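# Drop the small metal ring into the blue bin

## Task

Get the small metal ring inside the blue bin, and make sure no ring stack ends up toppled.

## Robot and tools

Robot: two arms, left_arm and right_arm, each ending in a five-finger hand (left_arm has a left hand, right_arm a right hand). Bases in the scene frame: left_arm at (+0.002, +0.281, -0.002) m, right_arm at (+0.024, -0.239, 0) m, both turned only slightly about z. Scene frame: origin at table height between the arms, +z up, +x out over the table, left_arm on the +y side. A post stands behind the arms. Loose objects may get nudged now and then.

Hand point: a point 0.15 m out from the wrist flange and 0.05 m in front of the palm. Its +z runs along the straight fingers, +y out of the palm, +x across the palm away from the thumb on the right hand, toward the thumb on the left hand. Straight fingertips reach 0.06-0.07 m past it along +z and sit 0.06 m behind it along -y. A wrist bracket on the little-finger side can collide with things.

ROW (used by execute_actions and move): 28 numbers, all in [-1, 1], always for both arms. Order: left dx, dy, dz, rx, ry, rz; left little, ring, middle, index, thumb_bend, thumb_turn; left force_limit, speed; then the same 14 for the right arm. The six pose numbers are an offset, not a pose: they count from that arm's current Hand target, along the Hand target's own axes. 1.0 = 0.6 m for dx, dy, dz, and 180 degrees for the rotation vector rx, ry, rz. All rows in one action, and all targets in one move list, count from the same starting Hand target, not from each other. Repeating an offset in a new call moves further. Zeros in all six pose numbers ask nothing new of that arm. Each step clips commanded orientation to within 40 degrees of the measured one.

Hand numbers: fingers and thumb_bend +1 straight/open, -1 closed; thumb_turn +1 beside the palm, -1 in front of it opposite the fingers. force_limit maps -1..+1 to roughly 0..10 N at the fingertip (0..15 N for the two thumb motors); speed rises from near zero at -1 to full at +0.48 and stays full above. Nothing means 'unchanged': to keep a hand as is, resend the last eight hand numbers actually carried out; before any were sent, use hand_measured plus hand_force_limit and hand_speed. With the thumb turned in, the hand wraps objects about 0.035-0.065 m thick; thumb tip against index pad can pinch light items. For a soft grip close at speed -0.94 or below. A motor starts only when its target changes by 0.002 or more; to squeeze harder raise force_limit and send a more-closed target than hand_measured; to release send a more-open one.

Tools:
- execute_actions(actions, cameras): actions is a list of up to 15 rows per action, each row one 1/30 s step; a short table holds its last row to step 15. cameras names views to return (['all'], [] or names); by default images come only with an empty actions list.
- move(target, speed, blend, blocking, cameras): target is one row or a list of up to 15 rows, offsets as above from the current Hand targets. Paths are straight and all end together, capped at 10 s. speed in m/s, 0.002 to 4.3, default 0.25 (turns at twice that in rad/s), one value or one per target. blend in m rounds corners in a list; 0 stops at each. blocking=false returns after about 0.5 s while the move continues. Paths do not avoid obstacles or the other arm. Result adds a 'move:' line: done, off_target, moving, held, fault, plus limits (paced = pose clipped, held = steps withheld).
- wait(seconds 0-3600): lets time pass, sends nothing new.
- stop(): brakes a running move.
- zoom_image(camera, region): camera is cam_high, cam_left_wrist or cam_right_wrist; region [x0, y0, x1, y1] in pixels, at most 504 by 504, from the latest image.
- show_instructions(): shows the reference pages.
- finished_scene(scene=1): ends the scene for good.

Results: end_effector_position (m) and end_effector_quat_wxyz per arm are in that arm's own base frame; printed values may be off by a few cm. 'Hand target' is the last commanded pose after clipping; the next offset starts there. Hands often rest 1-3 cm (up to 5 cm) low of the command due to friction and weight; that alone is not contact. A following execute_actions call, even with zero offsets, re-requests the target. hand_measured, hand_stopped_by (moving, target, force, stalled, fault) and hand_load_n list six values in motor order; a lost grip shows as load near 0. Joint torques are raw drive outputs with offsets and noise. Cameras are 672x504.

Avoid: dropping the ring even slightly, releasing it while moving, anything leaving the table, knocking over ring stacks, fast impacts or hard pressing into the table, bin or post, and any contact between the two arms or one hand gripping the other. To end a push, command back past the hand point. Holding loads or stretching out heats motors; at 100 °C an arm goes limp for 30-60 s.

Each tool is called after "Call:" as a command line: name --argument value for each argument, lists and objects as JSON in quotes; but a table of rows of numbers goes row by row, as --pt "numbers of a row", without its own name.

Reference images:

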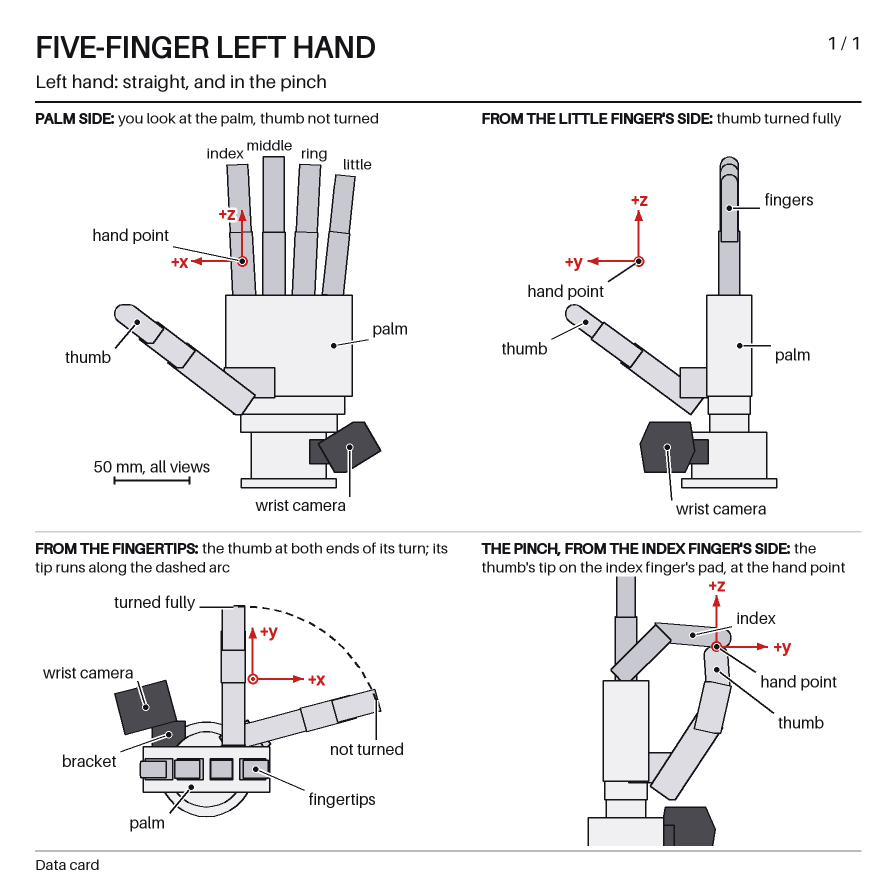

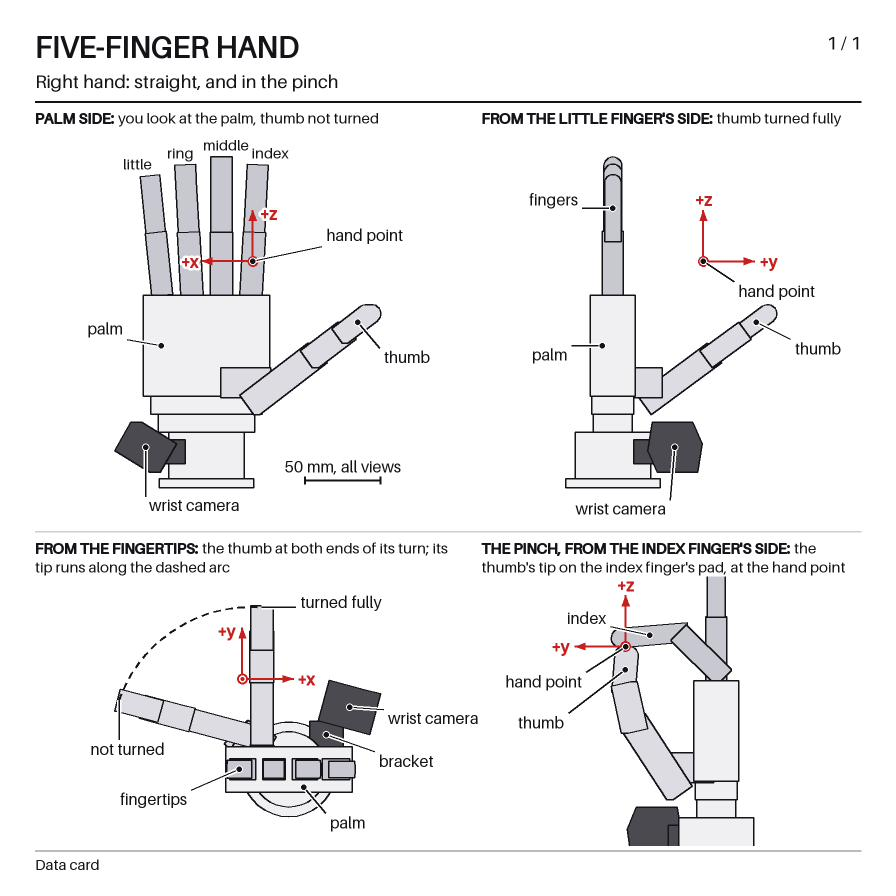

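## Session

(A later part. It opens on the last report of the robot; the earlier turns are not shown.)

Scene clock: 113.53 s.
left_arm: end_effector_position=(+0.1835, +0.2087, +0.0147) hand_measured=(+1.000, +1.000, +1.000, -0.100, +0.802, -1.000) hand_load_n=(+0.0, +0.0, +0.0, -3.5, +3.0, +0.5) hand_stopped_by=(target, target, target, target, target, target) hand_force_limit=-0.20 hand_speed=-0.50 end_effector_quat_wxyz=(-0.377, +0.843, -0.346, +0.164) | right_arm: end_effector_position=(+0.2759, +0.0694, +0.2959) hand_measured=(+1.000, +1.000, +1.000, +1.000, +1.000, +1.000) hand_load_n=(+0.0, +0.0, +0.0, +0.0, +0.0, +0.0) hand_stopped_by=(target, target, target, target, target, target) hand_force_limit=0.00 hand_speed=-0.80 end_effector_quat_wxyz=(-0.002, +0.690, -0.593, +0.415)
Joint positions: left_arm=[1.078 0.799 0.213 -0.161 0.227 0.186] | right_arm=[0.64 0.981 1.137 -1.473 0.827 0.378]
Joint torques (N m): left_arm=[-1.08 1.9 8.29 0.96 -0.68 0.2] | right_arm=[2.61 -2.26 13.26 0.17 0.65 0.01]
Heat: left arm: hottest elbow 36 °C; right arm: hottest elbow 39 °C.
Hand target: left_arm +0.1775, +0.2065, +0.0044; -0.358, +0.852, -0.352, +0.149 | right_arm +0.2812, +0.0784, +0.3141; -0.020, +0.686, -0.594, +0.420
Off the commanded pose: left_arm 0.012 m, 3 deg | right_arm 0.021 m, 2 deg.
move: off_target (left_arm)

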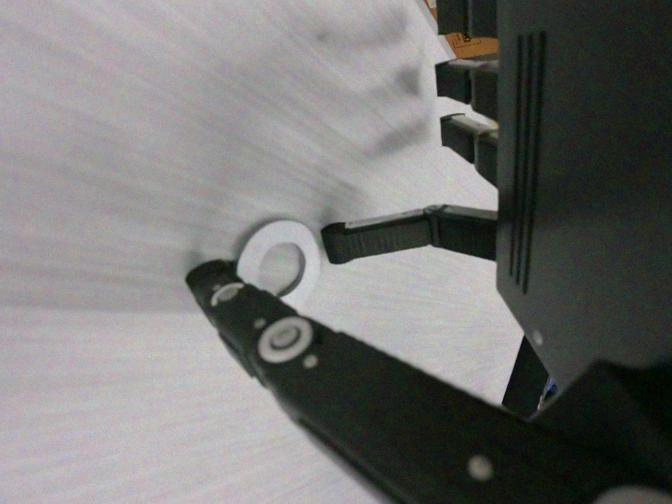

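Call:
move --target '[0,0,0,0,0,0,1,1,1,-0.1,0.72,-1,0.3,-0.9,0,0,0,0,0,0,1,1,1,1,1,1,0,-0.8]' --cameras '["cam_left_wrist"]'

Call:
zoom_image --camera "cam_left_wrist" --region '[140, 130, 400, 340]'

Scene clock: 114.63 s.
left_arm: end_effector_position=(+0.1836, +0.2088, +0.0145) hand_measured=(+1.000, +1.000, +1.000, -0.100, +0.720, -1.000) hand_load_n=(-0.5, +0.0, +0.0, -4.5, +0.5, +0.0) hand_stopped_by=(target, target, target, target, target, target) hand_force_limit=0.30 hand_speed=-0.90 end_effector_quat_wxyz=(-0.377, +0.844, -0.346, +0.164) | right_arm: end_effector_position=(+0.2759, +0.0694, +0.2959) hand_measured=(+1.000, +1.000, +1.000, +1.000, +1.000, +1.000) hand_load_n=(+0.0, +0.0, +0.0, +0.0, +0.0, +0.0) hand_stopped_by=(target, target, target, target, target, target) hand_force_limit=0.00 hand_speed=-0.80 end_effector_quat_wxyz=(-0.002, +0.690, -0.593, +0.415)
Joint positions: left_arm=[1.078 0.801 0.214 -0.161 0.227 0.186] | right_arm=[0.64 0.981 1.137 -1.473 0.827 0.378]
Joint torques (N m): left_arm=[-1.03 1.55 8.18 0.91 -0.71 0.22] | right_arm=[2.61 -2.2 13.27 0.21 0.64 0]
Heat: left arm: hottest elbow 36 °C; right arm: hottest elbow 39 °C.
Hand target: left_arm +0.1775, +0.2065, +0.0045; -0.358, +0.851, -0.353, +0.149 | right_arm +0.2812, +0.0784, +0.3141; -0.020, +0.686, -0.594, +0.420
Off the commanded pose: left_arm 0.012 m, 3 deg | right_arm 0.021 m, 2 deg.
move: done

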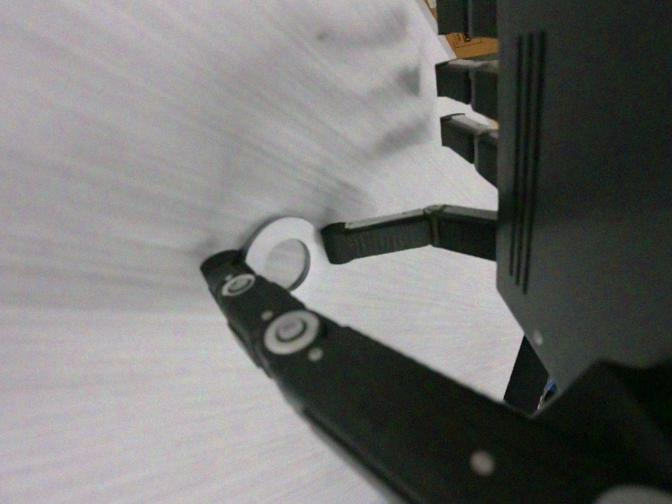

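Scaled by 1.938 from the camera's image (finer frame: 960x720).

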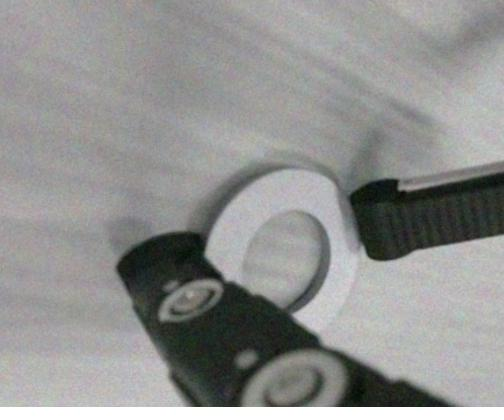

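Call:
move --target '[0,0,0,0,0,0,1,1,1,-0.1,0.66,-1,0.3,-0.92,0,0,0,0,0,0,1,1,1,1,1,1,0,-0.8]' --cameras '["cam_left_wrist"]'

Call:
zoom_image --camera "cam_left_wrist" --region '[140, 130, 400, 340]'

Scene clock: 115.73 s.
left_arm: end_effector_position=(+0.1835, +0.2088, +0.0145) hand_measured=(+1.000, +1.000, +1.000, -0.100, +0.664, -1.000) hand_load_n=(+0.0, +0.0, +0.0, -3.5, +7.5, -1.0) hand_stopped_by=(target, target, target, target, target, target) hand_force_limit=0.30 hand_speed=-0.92 end_effector_quat_wxyz=(-0.377, +0.844, -0.346, +0.164) | right_arm: end_effector_position=(+0.2759, +0.0694, +0.2959) hand_measured=(+1.000, +1.000, +1.000, +1.000, +1.000, +1.000) hand_load_n=(+0.0, +0.0, +0.0, +0.0, +0.0, +0.0) hand_stopped_by=(target, target, target, target, target, target) hand_force_limit=0.00 hand_speed=-0.80 end_effector_quat_wxyz=(-0.002, +0.690, -0.593, +0.415)
Joint positions: left_arm=[1.078 0.801 0.214 -0.161 0.227 0.186] | right_arm=[0.64 0.981 1.137 -1.473 0.827 0.378]
Joint torques (N m): left_arm=[-1.38 1.79 8.21 0.92 -0.68 0.22] | right_arm=[2.43 -1.96 13.2 0.13 0.64 -0.01]
Heat: left arm: hottest elbow 36 °C; right arm: hottest elbow 39 °C.
Hand target: left_arm +0.1775, +0.2065, +0.0045; -0.358, +0.852, -0.353, +0.149 | right_arm +0.2812, +0.0784, +0.3141; -0.020, +0.686, -0.594, +0.420
Off the commanded pose: left_arm 0.012 m, 3 deg | right_arm 0.021 m, 2 deg.
move: done

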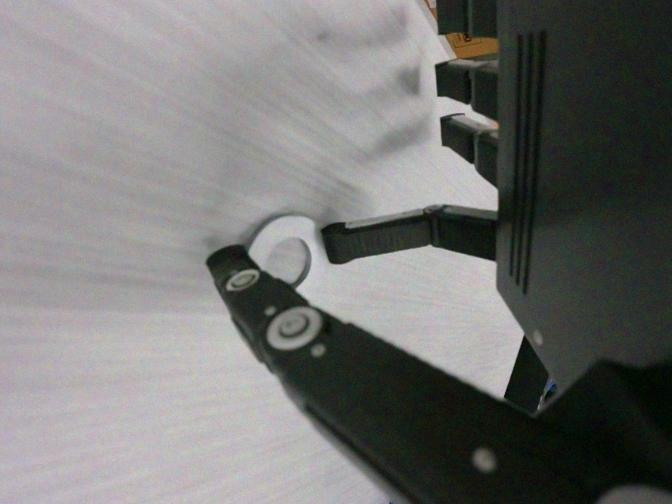

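Scaled by 1.938 from the camera's image (finer frame: 960x720).

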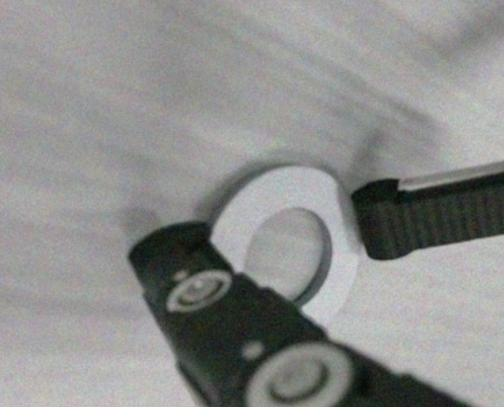

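Call:
move --target '[0.0,-0.05,-0.044,0,0,0,1,1,1,-0.1,0.66,-1,0.3,-0.92,0,0,0,0,0,0,1,1,1,1,1,1,0,-0.8]' --speed 0.04 --cameras '["cam_left_wrist"]'

Call:
zoom_image --camera "cam_left_wrist" --region '[140, 130, 400, 340]'

Scene clock: 117.77 s.
left_arm: end_effector_position=(+0.1694, +0.1918, +0.0189) hand_measured=(+1.000, +1.000, +1.000, -0.100, +0.664, -1.000) hand_load_n=(+0.0, +0.0, +0.0, +0.0, +0.0, +0.0) hand_stopped_by=(target, target, target, target, target, target) hand_force_limit=0.30 hand_speed=-0.92 end_effector_quat_wxyz=(-0.336, +0.864, -0.345, +0.148) | right_arm: end_effector_position=(+0.2759, +0.0694, +0.2959) hand_measured=(+1.000, +1.000, +1.000, +1.000, +1.000, +1.000) hand_load_n=(+0.0, +0.0, +0.0, +0.0, +0.0, -0.5) hand_stopped_by=(target, target, target, target, target, target) hand_force_limit=0.00 hand_speed=-0.80 end_effector_quat_wxyz=(-0.002, +0.690, -0.593, +0.415)
Joint positions: left_arm=[1.078 0.735 0.249 -0.355 0.205 0.19] | right_arm=[0.64 0.981 1.137 -1.473 0.827 0.378]
Joint torques (N m): left_arm=[-1.26 -0.91 12.05 1.17 -0.01 0.15] | right_arm=[2.32 -2.32 13.22 0.21 0.66 0.01]
Heat: left arm: hottest elbow 36 °C; right arm: hottest elbow 39 °C.
Hand target: left_arm +0.1790, +0.2080, +0.0443; -0.358, +0.851, -0.353, +0.149 | right_arm +0.2812, +0.0784, +0.3141; -0.020, +0.686, -0.594, +0.420
Off the commanded pose: left_arm 0.032 m, 3 deg | right_arm 0.021 m, 2 deg.
move: off_target (left_arm)

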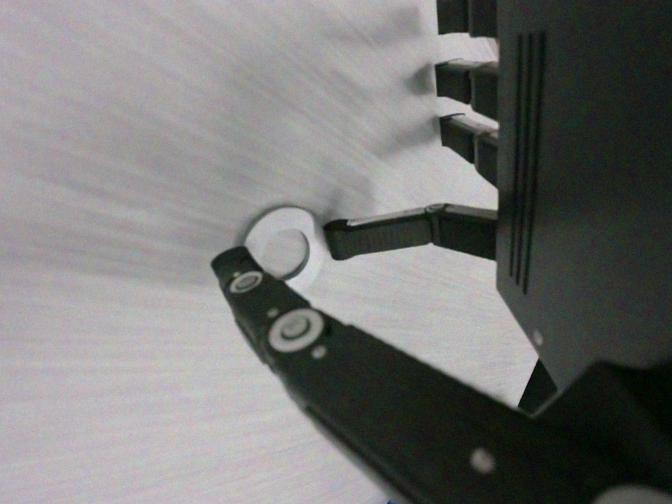

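Scaled by 1.938 from the camera's image (finer frame: 960x720).

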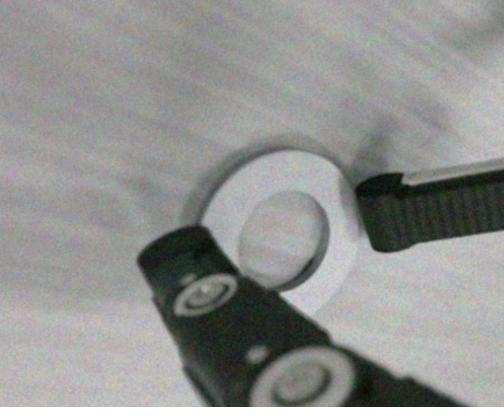

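Call:
move --pt "0.0 -0.0498 -0.0203 0.016 0 0 1 1 1 -0.1 0.8 -1 0.3 -0.5 0 0 0 0 0 0 1 1 1 1 1 1 0 -0.8" --pt "-0.0017 0.0477 0.0052 0.016 0 0 1 1 1 -0.1 0.8 -1 0.3 -0.5 0 0 0 0 0 0 1 1 1 1 1 1 0 -0.8" --speed 0.08 --cameras '["cam_left_wrist"]'

Scene clock: 123.77 s.
left_arm: end_effector_position=(+0.1692, +0.1939, +0.0247) hand_measured=(+1.000, +1.000, +1.000, -0.100, +0.800, -1.000) hand_load_n=(+0.0, +0.0, +0.0, +0.0, +0.0, +0.0) hand_stopped_by=(target, target, target, target, target, target) hand_force_limit=0.30 hand_speed=-0.50 end_effector_quat_wxyz=(-0.374, +0.844, -0.350, +0.161) | right_arm: end_effector_position=(+0.2759, +0.0694, +0.2959) hand_measured=(+1.000, +1.000, +1.000, +1.000, +1.000, +1.000) hand_load_n=(+0.0, +0.0, +0.0, +0.0, +0.0, +0.0) hand_stopped_by=(target, target, target, target, target, target) hand_force_limit=0.00 hand_speed=-0.80 end_effector_quat_wxyz=(-0.002, +0.690, -0.593, +0.415)
Joint positions: left_arm=[1.109 0.655 0.208 -0.315 0.25 0.218] | right_arm=[0.64 0.981 1.137 -1.473 0.827 0.378]
Joint torques (N m): left_arm=[0.38 0.26 7.41 2.4 0.19 0.09] | right_arm=[2.61 -2.14 13.19 0.27 0.62 0]
Heat: left arm: hottest elbow 38 °C; right arm: hottest elbow 39 °C.
Hand target: left_arm +0.1657, +0.1961, +0.0216; -0.380, +0.842, -0.349, +0.158 | right_arm +0.2812, +0.0784, +0.3141; -0.020, +0.686, -0.594, +0.420
Off the commanded pose: left_arm 0.005 m, 1 deg | right_arm 0.021 m, 2 deg.
move: done

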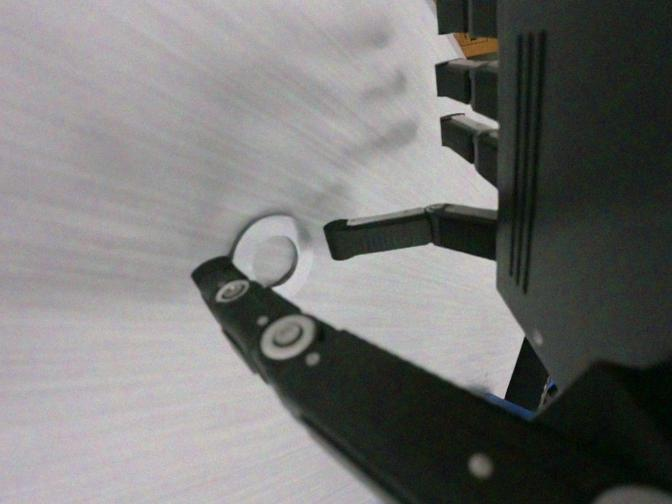

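Call:
move --target '[0.0,0.0142,0.0105,0,0,0,1,1,1,-0.1,0.76,-1,0.3,-0.5,0,0,0,0,0,0,1,1,1,1,1,1,0,-0.8]' --speed 0.05 --cameras '["cam_left_wrist"]'

Call:
zoom_image --camera "cam_left_wrist" --region '[140, 130, 400, 340]'

Scene clock: 125.07 s.
left_arm: end_effector_position=(+0.1692, +0.1944, +0.0171) hand_measured=(+1.000, +1.000, +1.000, -0.100, +0.760, -1.000) hand_load_n=(+0.0, +0.0, +0.0, +0.0, +0.0, +0.0) hand_stopped_by=(target, target, target, target, target, target) hand_force_limit=0.30 hand_speed=-0.50 end_effector_quat_wxyz=(-0.379, +0.841, -0.350, +0.162) | right_arm: end_effector_position=(+0.2759, +0.0694, +0.2959) hand_measured=(+1.000, +1.000, +1.000, +1.000, +1.000, +1.000) hand_load_n=(+0.0, +0.0, +0.0, +0.0, +0.0, -0.5) hand_stopped_by=(target, target, target, target, target, target) hand_force_limit=0.00 hand_speed=-0.80 end_effector_quat_wxyz=(-0.002, +0.690, -0.593, +0.415)
Joint positions: left_arm=[1.111 0.671 0.185 -0.264 0.252 0.22] | right_arm=[0.64 0.981 1.137 -1.473 0.827 0.378]
Joint torques (N m): left_arm=[0.56 0.91 7.27 2.37 0.18 0.11] | right_arm=[2.55 -2.08 13.18 0.17 0.64 0]
Heat: left arm: hottest elbow 38 °C; right arm: hottest elbow 39 °C.
Hand target: left_arm +0.1650, +0.1954, +0.0111; -0.380, +0.842, -0.349, +0.158 | right_arm +0.2812, +0.0784, +0.3141; -0.020, +0.686, -0.594, +0.420
Off the commanded pose: left_arm 0.007 m, 1 deg | right_arm 0.021 m, 2 deg.
move: done

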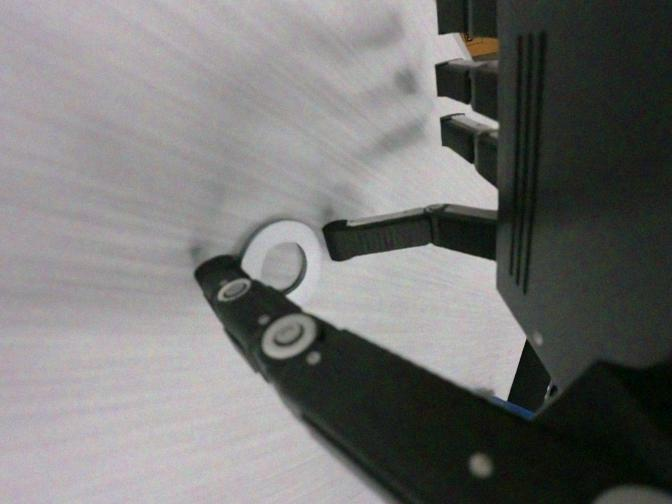

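Scaled by 1.938 from the camera's image (finer frame: 960x720).

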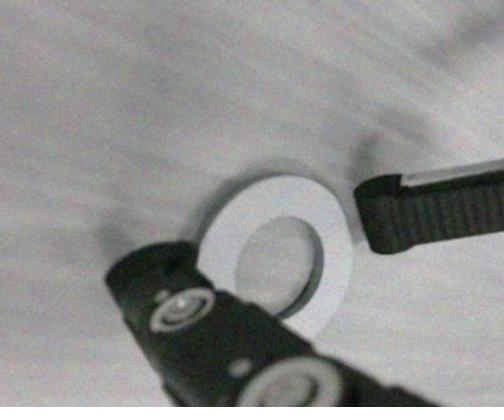

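Call:
move --target '[0.004,0.0042,0.0018,0,0,0,1,1,1,-0.1,0.76,-1,0.3,-0.5,0,0,0,0,0,0,1,1,1,1,1,1,0,-0.8]' --speed 0.05 --cameras '["cam_left_wrist"]'

Call:
zoom_image --camera "cam_left_wrist" --region '[140, 130, 400, 340]'

Scene clock: 126.20 s.
left_arm: end_effector_position=(+0.1693, +0.1955, +0.0165) hand_measured=(+1.000, +1.000, +1.000, -0.100, +0.760, -1.000) hand_load_n=(+0.0, +0.0, +0.0, +0.0, +0.0, +0.0) hand_stopped_by=(target, target, target, target, target, target) hand_force_limit=0.30 hand_speed=-0.50 end_effector_quat_wxyz=(-0.383, +0.840, -0.350, +0.161) | right_arm: end_effector_position=(+0.2759, +0.0694, +0.2959) hand_measured=(+1.000, +1.000, +1.000, +1.000, +1.000, +1.000) hand_load_n=(+0.0, -0.5, +0.0, +0.0, +0.0, +0.0) hand_stopped_by=(target, target, target, target, target, target) hand_force_limit=0.00 hand_speed=-0.80 end_effector_quat_wxyz=(-0.002, +0.690, -0.593, +0.415)
Joint positions: left_arm=[1.111 0.671 0.181 -0.252 0.25 0.22] | right_arm=[0.64 0.981 1.137 -1.473 0.827 0.378]
Joint torques (N m): left_arm=[-0.5 0.85 7.02 2.24 -0.09 0.04] | right_arm=[2.73 -2.02 13.18 0.2 0.67 0.01]
Heat: left arm: hottest elbow 38 °C; right arm: hottest elbow 39 °C.
Hand target: left_arm +0.1661, +0.1932, +0.0085; -0.380, +0.842, -0.349, +0.158 | right_arm +0.2812, +0.0784, +0.3141; -0.020, +0.686, -0.594, +0.420
Off the commanded pose: left_arm 0.009 m, 1 deg | right_arm 0.021 m, 2 deg.
move: done

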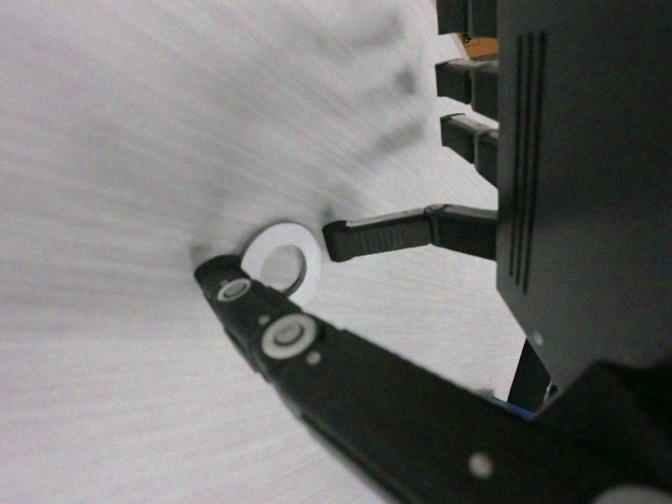

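Scaled by 1.938 from the camera's image (finer frame: 960x720).

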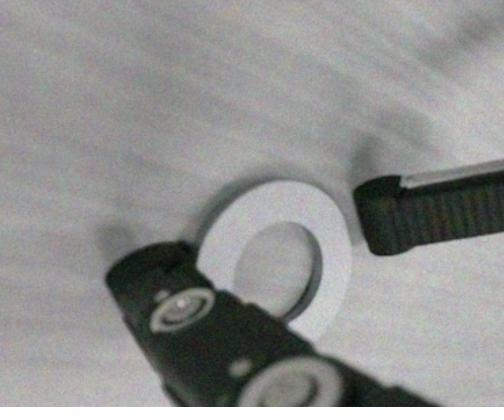

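Call:
move --target '[0.013,0.0015,0.0,0,0,0,1,1,1,-0.1,0.76,-1,0.3,-0.5,0,0,0,0,0,0,1,1,1,1,1,1,0,-0.8]' --speed 0.05 --cameras '["cam_left_wrist"]'

Call:
zoom_image --camera "cam_left_wrist" --region '[140, 130, 400, 340]'

Scene clock: 127.27 s.
left_arm: end_effector_position=(+0.1698, +0.1954, +0.0159) hand_measured=(+1.000, +1.000, +1.000, -0.100, +0.760, -1.000) hand_load_n=(+0.0, +0.0, +0.0, +0.0, +0.0, +0.0) hand_stopped_by=(target, target, target, target, target, target) hand_force_limit=0.30 hand_speed=-0.50 end_effector_quat_wxyz=(-0.385, +0.842, -0.346, +0.153) | right_arm: end_effector_position=(+0.2759, +0.0694, +0.2959) hand_measured=(+1.000, +1.000, +1.000, +1.000, +1.000, +1.000) hand_load_n=(+0.0, +0.0, +0.0, +0.0, +0.0, +0.0) hand_stopped_by=(target, target, target, target, target, target) hand_force_limit=0.00 hand_speed=-0.80 end_effector_quat_wxyz=(-0.002, +0.690, -0.593, +0.415)
Joint positions: left_arm=[1.087 0.664 0.177 -0.249 0.214 0.201] | right_arm=[0.64 0.981 1.137 -1.473 0.827 0.378]
Joint torques (N m): left_arm=[-2.2 0.03 6.72 2.1 0.02 -0.1] | right_arm=[2.78 -2.32 13.19 0.21 0.66 0.02]
Heat: left arm: hottest elbow 38 °C; right arm: hottest elbow 39 °C.
Hand target: left_arm +0.1712, +0.1872, +0.0078; -0.380, +0.842, -0.349, +0.158 | right_arm +0.2812, +0.0784, +0.3141; -0.020, +0.686, -0.594, +0.420
Off the commanded pose: left_arm 0.012 m, 1 deg | right_arm 0.021 m, 2 deg.
move: off_target (left_arm)

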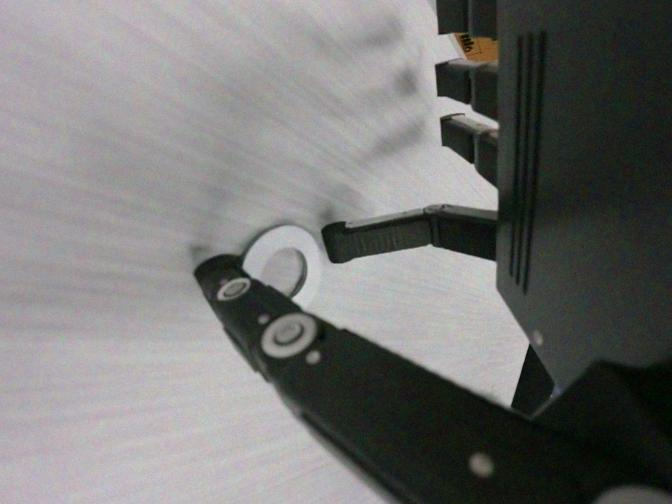

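Scaled by 1.938 from the camera's image (finer frame: 960x720).

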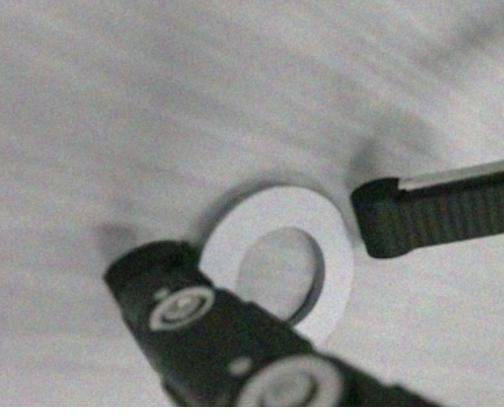

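Call:
move --target '[0.0085,0.0,-0.002,0,0,0,1,1,1,-0.1,0.76,-1,0.3,-0.5,0,0,0,0,0,0,1,1,1,1,1,1,0,-0.8]' --speed 0.05 --cameras '["cam_left_wrist"]'

Call:
zoom_image --camera "cam_left_wrist" --region '[140, 130, 400, 340]'

Scene clock: 128.40 s.
left_arm: end_effector_position=(+0.1729, +0.1926, +0.0162) hand_measured=(+1.000, +1.000, +1.000, -0.100, +0.760, -1.000) hand_load_n=(+0.0, +0.0, +0.0, -0.5, +0.0, +0.0) hand_stopped_by=(target, target, target, target, target, target) hand_force_limit=0.30 hand_speed=-0.50 end_effector_quat_wxyz=(-0.388, +0.840, -0.347, +0.152) | right_arm: end_effector_position=(+0.2759, +0.0694, +0.2959) hand_measured=(+1.000, +1.000, +1.000, +1.000, +1.000, +1.000) hand_load_n=(+0.0, +0.0, +0.0, +0.0, +0.0, +0.0) hand_stopped_by=(target, target, target, target, target, target) hand_force_limit=0.00 hand_speed=-0.80 end_effector_quat_wxyz=(-0.002, +0.690, -0.593, +0.415)
Joint positions: left_arm=[1.057 0.649 0.172 -0.249 0.189 0.184] | right_arm=[0.64 0.981 1.137 -1.473 0.827 0.378]
Joint torques (N m): left_arm=[-2.08 -0.09 7.01 1.76 0.1 -0.13] | right_arm=[2.32 -2.26 13.16 0.21 0.63 0]
Heat: left arm: hottest elbow 37 °C; right arm: hottest elbow 39 °C.
Hand target: left_arm +0.1743, +0.1830, +0.0088; -0.380, +0.842, -0.349, +0.158 | right_arm +0.2812, +0.0784, +0.3141; -0.020, +0.686, -0.594, +0.420
Off the commanded pose: left_arm 0.012 m, 1 deg | right_arm 0.021 m, 2 deg.
move: off_target (left_arm)

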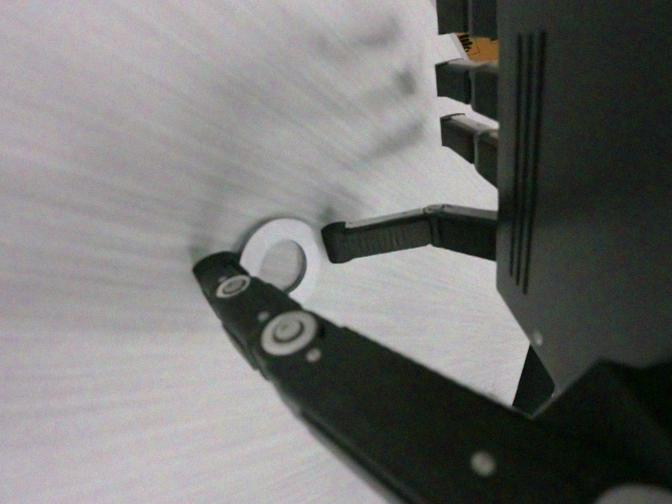

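Scaled by 1.938 from the camera's image (finer frame: 960x720).

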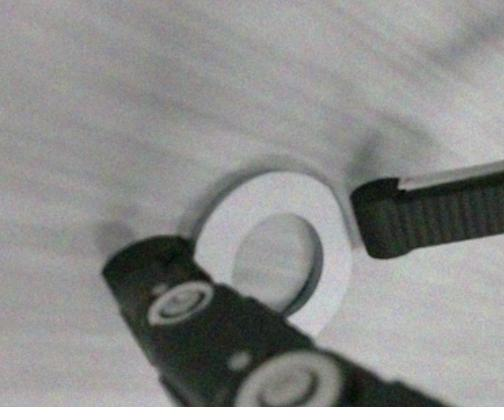

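Call:
move --pt "0.0 0.0038 0.0033 0 0 0 1 1 1 -0.1 0.76 -1 0.3 -0.5 0 0 0 0 0 0 1 1 1 1 1 1 0 -0.8" --pt "0.0 0.0038 0.0033 0 0 0 1 1 1 -0.1 0.70 -1 0.3 -0.9 0 0 0 0 0 0 1 1 1 1 1 1 0 -0.8" --speed 0.05 --cameras '["cam_left_wrist"]'

Call:
zoom_image --camera "cam_left_wrist" --region '[140, 130, 400, 340]'

Scene clock: 129.90 s.
left_arm: end_effector_position=(+0.1729, +0.1925, +0.0158) hand_measured=(+1.000, +1.000, +1.000, -0.100, +0.702, -1.000) hand_load_n=(+0.0, +0.0, +0.0, -2.0, +1.5, +0.0) hand_stopped_by=(target, target, target, target, target, target) hand_force_limit=0.30 hand_speed=-0.90 end_effector_quat_wxyz=(-0.389, +0.840, -0.346, +0.152) | right_arm: end_effector_position=(+0.2759, +0.0694, +0.2959) hand_measured=(+1.000, +1.000, +1.000, +1.000, +1.000, +1.000) hand_load_n=(+0.0, +0.0, +0.0, +0.0, +0.0, +0.0) hand_stopped_by=(target, target, target, target, target, target) hand_force_limit=0.00 hand_speed=-0.80 end_effector_quat_wxyz=(-0.002, +0.690, -0.593, +0.415)
Joint positions: left_arm=[1.057 0.649 0.17 -0.247 0.189 0.183] | right_arm=[0.64 0.981 1.137 -1.473 0.827 0.378]
Joint torques (N m): left_arm=[-2.2 0.67 6.57 2.15 0.1 -0.13] | right_arm=[2.32 -2.49 13.16 0.25 0.65 0]
Heat: left arm: hottest elbow 37 °C; right arm: hottest elbow 39 °C.
Hand target: left_arm +0.1742, +0.1829, +0.0057; -0.380, +0.842, -0.349, +0.158 | right_arm +0.2812, +0.0784, +0.3141; -0.020, +0.686, -0.594, +0.420
Off the commanded pose: left_arm 0.014 m, 1 deg | right_arm 0.021 m, 2 deg.
move: off_target (left_arm); target 2's new numbers were sent with left_arm's hand 0.014 m and 1 deg from that target

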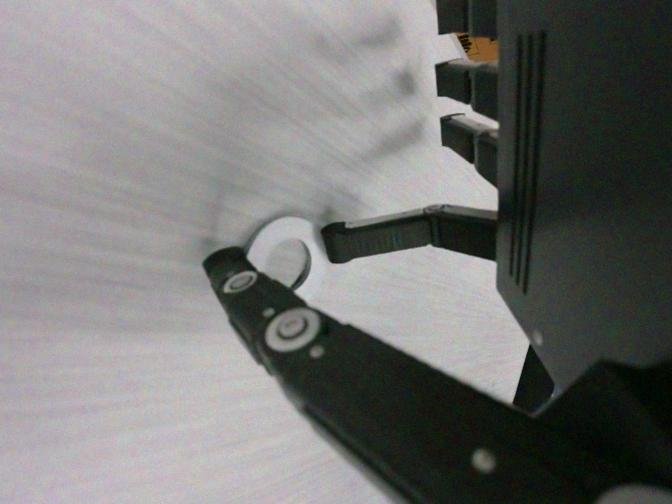

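Scaled by 1.938 from the camera's image (finer frame: 960x720).

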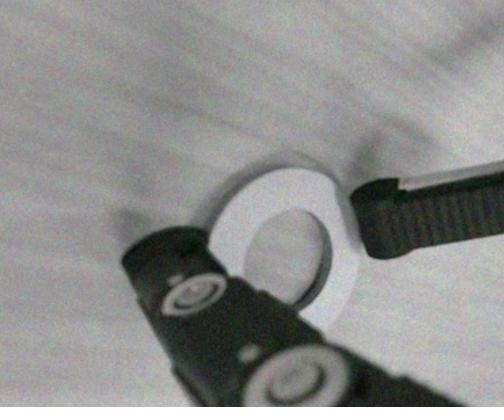

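Call:
move --target '[0,0,0,0,0,0,1,1,1,-0.1,0.65,-1,0.4,-0.92,0,0,0,0,0,0,1,1,1,1,1,1,0,-0.8]' --cameras '["cam_left_wrist"]'

Call:
zoom_image --camera "cam_left_wrist" --region '[140, 130, 400, 340]'

Scene clock: 130.90 s.
left_arm: end_effector_position=(+0.1730, +0.1925, +0.0160) hand_measured=(+1.000, +1.000, +1.000, -0.100, +0.652, -1.000) hand_load_n=(+0.0, +0.0, +0.0, +0.0, +4.5, -1.0) hand_stopped_by=(target, target, target, target, target, target) hand_force_limit=0.40 hand_speed=-0.92 end_effector_quat_wxyz=(-0.389, +0.840, -0.345, +0.153) | right_arm: end_effector_position=(+0.2759, +0.0694, +0.2959) hand_measured=(+1.000, +1.000, +1.000, +1.000, +1.000, +1.000) hand_load_n=(+0.0, -0.5, +0.0, +0.0, +0.0, +0.0) hand_stopped_by=(target, target, target, target, target, target) hand_force_limit=0.00 hand_speed=-0.80 end_effector_quat_wxyz=(-0.002, +0.690, -0.593, +0.415)
Joint positions: left_arm=[1.057 0.648 0.17 -0.247 0.189 0.181] | right_arm=[0.64 0.981 1.137 -1.473 0.827 0.378]
Joint torques (N m): left_arm=[-2.14 0.38 6.58 2.14 0.11 -0.11] | right_arm=[2.61 -2.26 13.24 0.17 0.61 0.02]
Heat: left arm: hottest elbow 37 °C; right arm: hottest elbow 39 °C.
Hand target: left_arm +0.1742, +0.1829, +0.0056; -0.380, +0.842, -0.349, +0.158 | right_arm +0.2812, +0.0784, +0.3141; -0.020, +0.686, -0.594, +0.420
Off the commanded pose: left_arm 0.014 m, 1 deg | right_arm 0.021 m, 2 deg.
move: done

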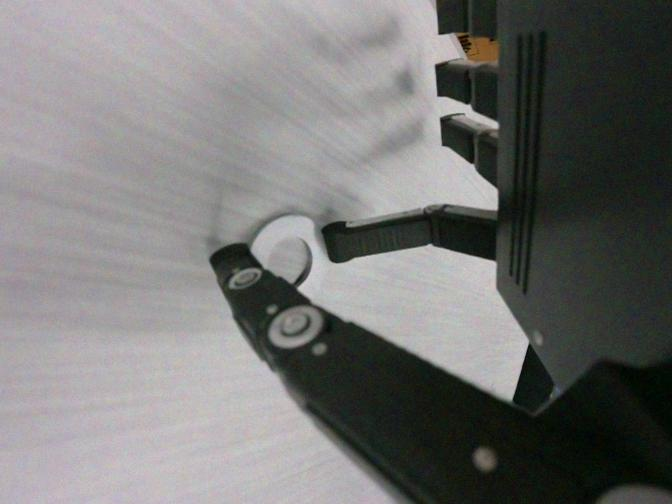

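Scaled by 1.938 from the camera's image (finer frame: 960x720).

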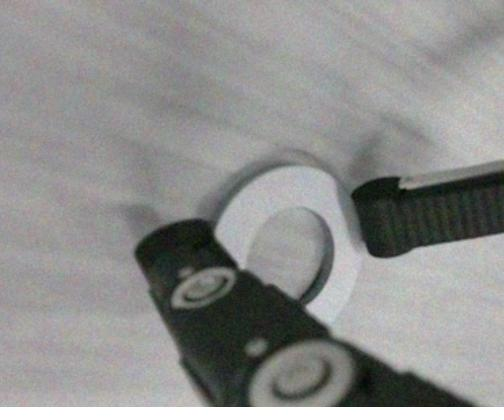

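Call:
move --target '[0,0,0,0,0,0,1,1,1,-0.1,0.61,-1,0.5,-0.92,0,0,0,0,0,0,1,1,1,1,1,1,0,-0.8]' --cameras '["cam_left_wrist"]'

Call:
zoom_image --camera "cam_left_wrist" --region '[140, 130, 400, 340]'

Scene clock: 131.90 s.
left_arm: end_effector_position=(+0.1733, +0.1926, +0.0164) hand_measured=(+1.000, +1.000, +1.000, -0.100, +0.612, -1.000) hand_load_n=(+0.0, +0.0, +0.0, +0.0, +4.5, -1.5) hand_stopped_by=(target, target, target, target, target, target) hand_force_limit=0.50 hand_speed=-0.92 end_effector_quat_wxyz=(-0.389, +0.840, -0.345, +0.153) | right_arm: end_effector_position=(+0.2759, +0.0694, +0.2959) hand_measured=(+1.000, +1.000, +1.000, +1.000, +1.000, +1.000) hand_load_n=(+0.0, +0.0, +0.0, +0.0, +0.0, +0.0) hand_stopped_by=(target, target, target, target, target, target) hand_force_limit=0.00 hand_speed=-0.80 end_effector_quat_wxyz=(-0.002, +0.690, -0.593, +0.415)
Joint positions: left_arm=[1.057 0.647 0.17 -0.247 0.189 0.179] | right_arm=[0.64 0.981 1.137 -1.473 0.827 0.378]
Joint torques (N m): left_arm=[-2.32 0.73 6.68 2.18 0.11 -0.08] | right_arm=[2.55 -2.26 13.22 0.16 0.64 0]
Heat: left arm: hottest elbow 37 °C; right arm: hottest elbow 39 °C.
Hand target: left_arm +0.1742, +0.1829, +0.0056; -0.380, +0.842, -0.349, +0.158 | right_arm +0.2812, +0.0784, +0.3141; -0.020, +0.686, -0.594, +0.420
Off the commanded pose: left_arm 0.014 m, 1 deg | right_arm 0.021 m, 2 deg.
move: done

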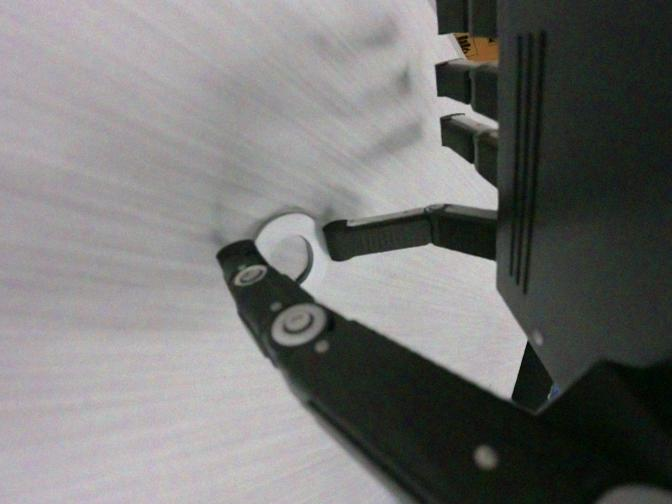

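Scaled by 1.938 from the camera's image (finer frame: 960x720).

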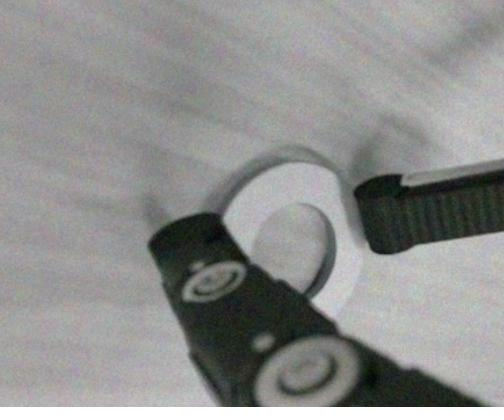

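Call:
move --pt "0.0 -0.0907 -0.0355 0 0 0 1 1 1 -0.1 0.61 -1 0.5 -0.92 0 0 0 0 0 0 1 1 1 1 1 1 0 -0.8" --pt "0.0078 -0.0842 0.048 0 0 0 1 1 1 1 1 -1 0.0 -0.3 0 0 0 0 0 0 1 1 1 1 1 1 0 -0.8" --speed 0.08 --cameras '["cam_left_wrist"]'

Scene clock: 142.03 s.
left_arm: end_effector_position=(+0.2081, +0.2139, +0.0183) hand_measured=(+1.000, +1.000, +1.000, +1.000, +1.000, -1.000) hand_load_n=(+0.0, +0.0, +0.0, +0.0, +0.0, -0.5) hand_stopped_by=(target, target, target, target, target, target) hand_force_limit=0.00 hand_speed=-0.30 end_effector_quat_wxyz=(-0.375, +0.847, -0.345, +0.154) | right_arm: end_effector_position=(+0.2759, +0.0694, +0.2959) hand_measured=(+1.000, +1.000, +1.000, +1.000, +1.000, +1.000) hand_load_n=(+0.0, +0.0, +0.0, +0.0, +0.0, +0.0) hand_stopped_by=(target, target, target, target, target, target) hand_force_limit=0.00 hand_speed=-0.80 end_effector_quat_wxyz=(-0.002, +0.690, -0.593, +0.415)
Joint positions: left_arm=[0.962 0.878 0.258 -0.124 0.125 0.11] | right_arm=[0.64 0.981 1.137 -1.473 0.827 0.378]
Joint torques (N m): left_arm=[-1.9 -0.85 9.1 2.06 -0.08 -0.01] | right_arm=[2.55 -2.2 13.16 0.18 0.65 0.01]
Heat: left arm: hottest elbow 38 °C; right arm: hottest elbow 39 °C.
Hand target: left_arm +0.2164, +0.2186, +0.0245; -0.380, +0.842, -0.349, +0.158 | right_arm +0.2812, +0.0784, +0.3141; -0.020, +0.686, -0.594, +0.420
Off the commanded pose: left_arm 0.011 m, 1 deg | right_arm 0.021 m, 2 deg.
move: off_target (left_arm); target 2's new numbers were sent with left_arm's hand 0.015 m and 1 deg from that target

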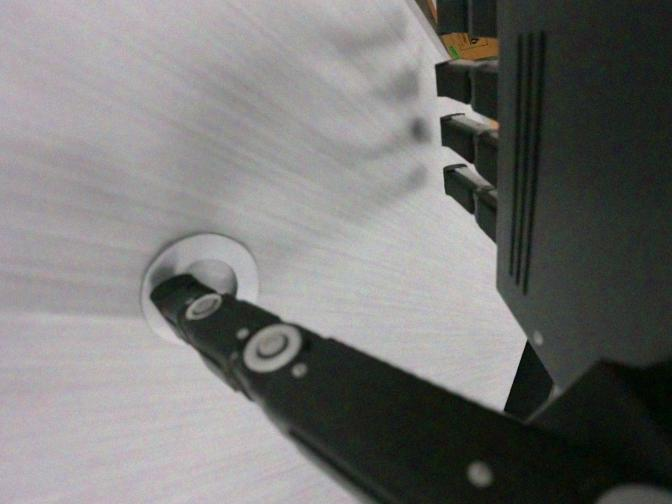

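Call:
move --target '[0.0008,-0.015,0.012,0,0,0,1,1,1,1,1,-1,0.0,-0.3,0,0,0,0,0,0,1,1,1,1,1,1,0,-0.8]' --speed 0.05 --cameras '["cam_left_wrist"]'

Scene clock: 143.13 s.
left_arm: end_effector_position=(+0.2115, +0.2165, +0.0173) hand_measured=(+1.000, +1.000, +1.000, +1.000, +1.000, -1.000) hand_load_n=(+0.0, +0.0, +0.0, +0.0, +0.5, -0.5) hand_stopped_by=(target, target, target, target, target, target) hand_force_limit=0.00 hand_speed=-0.30 end_effector_quat_wxyz=(-0.370, +0.849, -0.346, +0.153) | right_arm: end_effector_position=(+0.2759, +0.0694, +0.2959) hand_measured=(+1.000, +1.000, +1.000, +1.000, +1.000, +1.000) hand_load_n=(-0.5, +0.0, +0.0, +0.0, +0.0, +0.0) hand_stopped_by=(target, target, target, target, target, target) hand_force_limit=0.00 hand_speed=-0.80 end_effector_quat_wxyz=(-0.002, +0.690, -0.593, +0.415)
Joint positions: left_arm=[0.955 0.908 0.272 -0.119 0.119 0.107] | right_arm=[0.64 0.981 1.137 -1.473 0.827 0.378]
Joint torques (N m): left_arm=[-2.26 -0.26 9.88 2.41 -0.11 -0.08] | right_arm=[2.61 -2.26 13.19 0.25 0.62 -0.02]
Heat: left arm: hottest elbow 38 °C; right arm: hottest elbow 39 °C.
Hand target: left_arm +0.2247, +0.2264, +0.0265; -0.380, +0.842, -0.349, +0.158 | right_arm +0.2812, +0.0784, +0.3141; -0.020, +0.686, -0.594, +0.420
Off the commanded pose: left_arm 0.019 m, 1 deg | right_arm 0.021 m, 2 deg.
move: off_target (left_arm)

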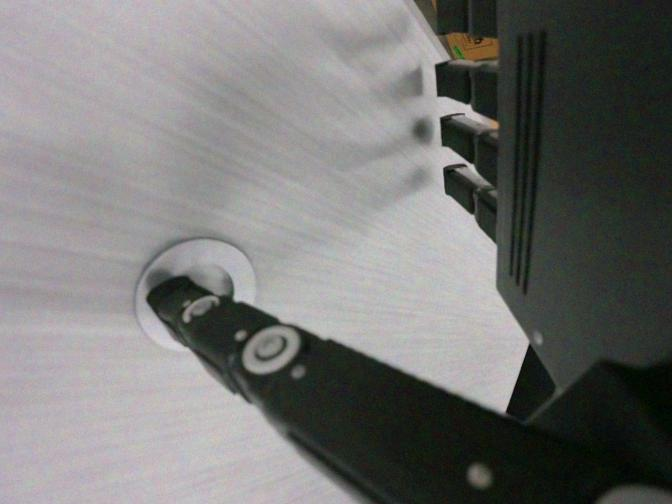

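Call:
move --target '[0.0,-0.0088,0.01,0,0,0,1,1,1,1,1,-1,0.0,-0.3,0,0,0,0,0,0,1,1,1,1,1,1,0,-0.8]' --speed 0.05 --cameras '["cam_left_wrist"]'

Call:
zoom_image --camera "cam_left_wrist" --region '[100, 200, 340, 400]'

Scene clock: 144.17 s.
left_arm: end_effector_position=(+0.2162, +0.2216, +0.0170) hand_measured=(+1.000, +1.000, +1.000, +1.000, +1.000, -1.000) hand_load_n=(+0.0, +0.0, +0.0, +0.0, +1.0, -1.0) hand_stopped_by=(target, target, target, target, target, target) hand_force_limit=0.00 hand_speed=-0.30 end_effector_quat_wxyz=(-0.369, +0.849, -0.347, +0.152) | right_arm: end_effector_position=(+0.2759, +0.0694, +0.2959) hand_measured=(+1.000, +1.000, +1.000, +1.000, +1.000, +1.000) hand_load_n=(+0.0, +0.0, +0.0, +0.0, +0.0, +0.0) hand_stopped_by=(target, target, target, target, target, target) hand_force_limit=0.00 hand_speed=-0.80 end_effector_quat_wxyz=(-0.002, +0.690, -0.593, +0.415)
Joint positions: left_arm=[0.949 0.942 0.287 -0.101 0.114 0.105] | right_arm=[0.64 0.981 1.137 -1.473 0.827 0.378]
Joint torques (N m): left_arm=[-2.26 -0.38 9.78 2.47 -0.09 -0.12] | right_arm=[2.67 -2.43 13.22 0.2 0.62 0]
Heat: left arm: hottest elbow 38 °C; right arm: hottest elbow 39 °C.
Hand target: left_arm +0.2304, +0.2319, +0.0263; -0.380, +0.842, -0.349, +0.158 | right_arm +0.2812, +0.0784, +0.3141; -0.020, +0.686, -0.594, +0.420
Off the commanded pose: left_arm 0.020 m, 2 deg | right_arm 0.021 m, 2 deg.
move: off_target (left_arm)

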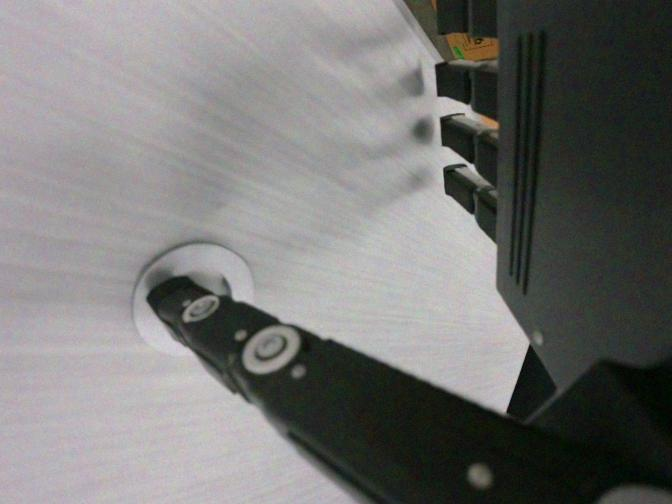

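Scaled by 2.100 from the camera's image (finer frame: 960x720).

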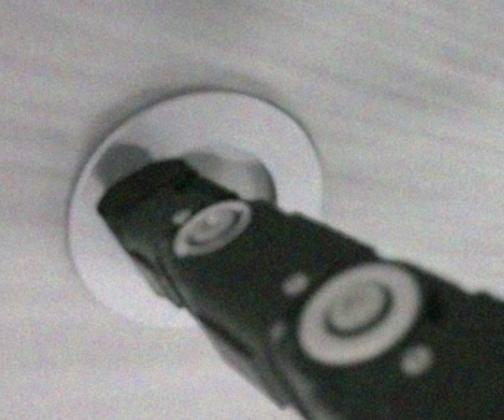

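Call:
move --target '[0.0,-0.0495,0.0563,0,0,0,1,1,1,1,1,-1,0.0,-0.3,0,0,0,0,0,0,1,1,1,1,1,1,0,-0.8]' --speed 0.06 --cameras '["cam_left_wrist"]'

Scene clock: 146.10 s.
left_arm: end_effector_position=(+0.2464, +0.2522, +0.0174) hand_measured=(+1.000, +1.000, +1.000, +1.000, +1.000, -1.000) hand_load_n=(+0.0, +0.0, +0.0, +0.0, +0.5, -0.5) hand_stopped_by=(target, target, target, target, target, target) hand_force_limit=0.00 hand_speed=-0.30 end_effector_quat_wxyz=(-0.368, +0.849, -0.347, +0.152) | right_arm: end_effector_position=(+0.2759, +0.0694, +0.2959) hand_measured=(+1.000, +1.000, +1.000, +1.000, +1.000, +1.000) hand_load_n=(+0.0, +0.0, +0.0, +0.0, +0.0, +0.0) hand_stopped_by=(target, target, target, target, target, target) hand_force_limit=0.00 hand_speed=-0.80 end_effector_quat_wxyz=(-0.002, +0.690, -0.593, +0.415)
Joint positions: left_arm=[0.923 1.115 0.381 -0.022 0.096 0.087] | right_arm=[0.64 0.981 1.137 -1.473 0.827 0.378]
Joint torques (N m): left_arm=[-2.2 -2.49 9.65 2.39 -0.13 -0.06] | right_arm=[2.32 -2.37 13.2 0.24 0.63 -0.01]
Heat: left arm: hottest elbow 38 °C; right arm: hottest elbow 39 °C.
Hand target: left_arm +0.2622, +0.2637, +0.0263; -0.380, +0.842, -0.349, +0.158 | right_arm +0.2812, +0.0784, +0.3141; -0.020, +0.686, -0.594, +0.420
Off the commanded pose: left_arm 0.021 m, 2 deg | right_arm 0.021 m, 2 deg.
move: off_target (left_arm)

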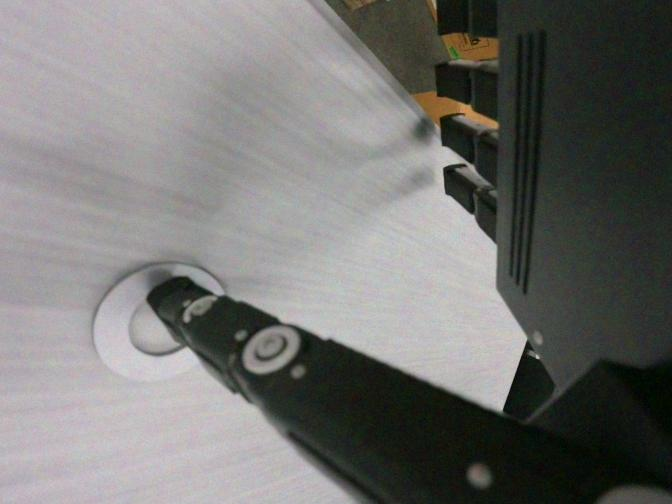

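Call:
move --target '[-0.0072,0.0452,-0.0437,0,0,0,1,1,1,1,1,-1,0.0,-0.3,0,0,0,0,0,0,1,1,1,1,1,1,0,-0.8]' --speed 0.05 --cameras '["cam_left_wrist"]'

Scene clock: 148.17 s.
left_arm: end_effector_position=(+0.2413, +0.2423, +0.0279) hand_measured=(+1.000, +1.000, +1.000, +1.000, +1.000, -1.000) hand_load_n=(+0.0, -0.5, +0.0, +0.0, +0.0, +0.0) hand_stopped_by=(target, target, target, target, target, target) hand_force_limit=0.00 hand_speed=-0.30 end_effector_quat_wxyz=(-0.384, +0.839, -0.350, +0.163) | right_arm: end_effector_position=(+0.2759, +0.0694, +0.2959) hand_measured=(+1.000, +1.000, +1.000, +1.000, +1.000, +1.000) hand_load_n=(+0.0, +0.0, +0.0, +0.0, +0.0, +0.0) hand_stopped_by=(target, target, target, target, target, target) hand_force_limit=0.00 hand_speed=-0.80 end_effector_quat_wxyz=(-0.002, +0.690, -0.593, +0.415)
Joint positions: left_arm=[0.928 1.028 0.344 -0.032 0.117 0.094] | right_arm=[0.64 0.981 1.137 -1.473 0.827 0.378]
Joint torques (N m): left_arm=[0.21 -4.13 6.56 1.35 0.1 0.13] | right_arm=[2.55 -2.26 13.19 0.28 0.64 0.01]
Heat: left arm: hottest elbow 38 °C; right arm: hottest elbow 39 °C.
Hand target: left_arm +0.2326, +0.2402, +0.0234; -0.380, +0.842, -0.349, +0.158 | right_arm +0.2812, +0.0784, +0.3141; -0.020, +0.686, -0.594, +0.420
Off the commanded pose: left_arm 0.010 m, 1 deg | right_arm 0.021 m, 2 deg.
move: done

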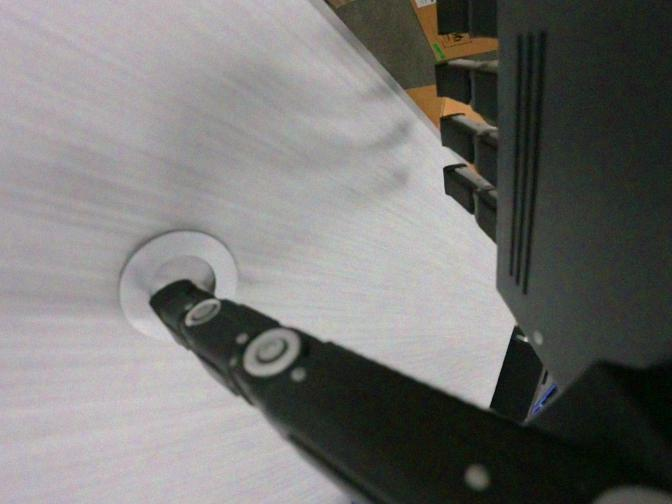

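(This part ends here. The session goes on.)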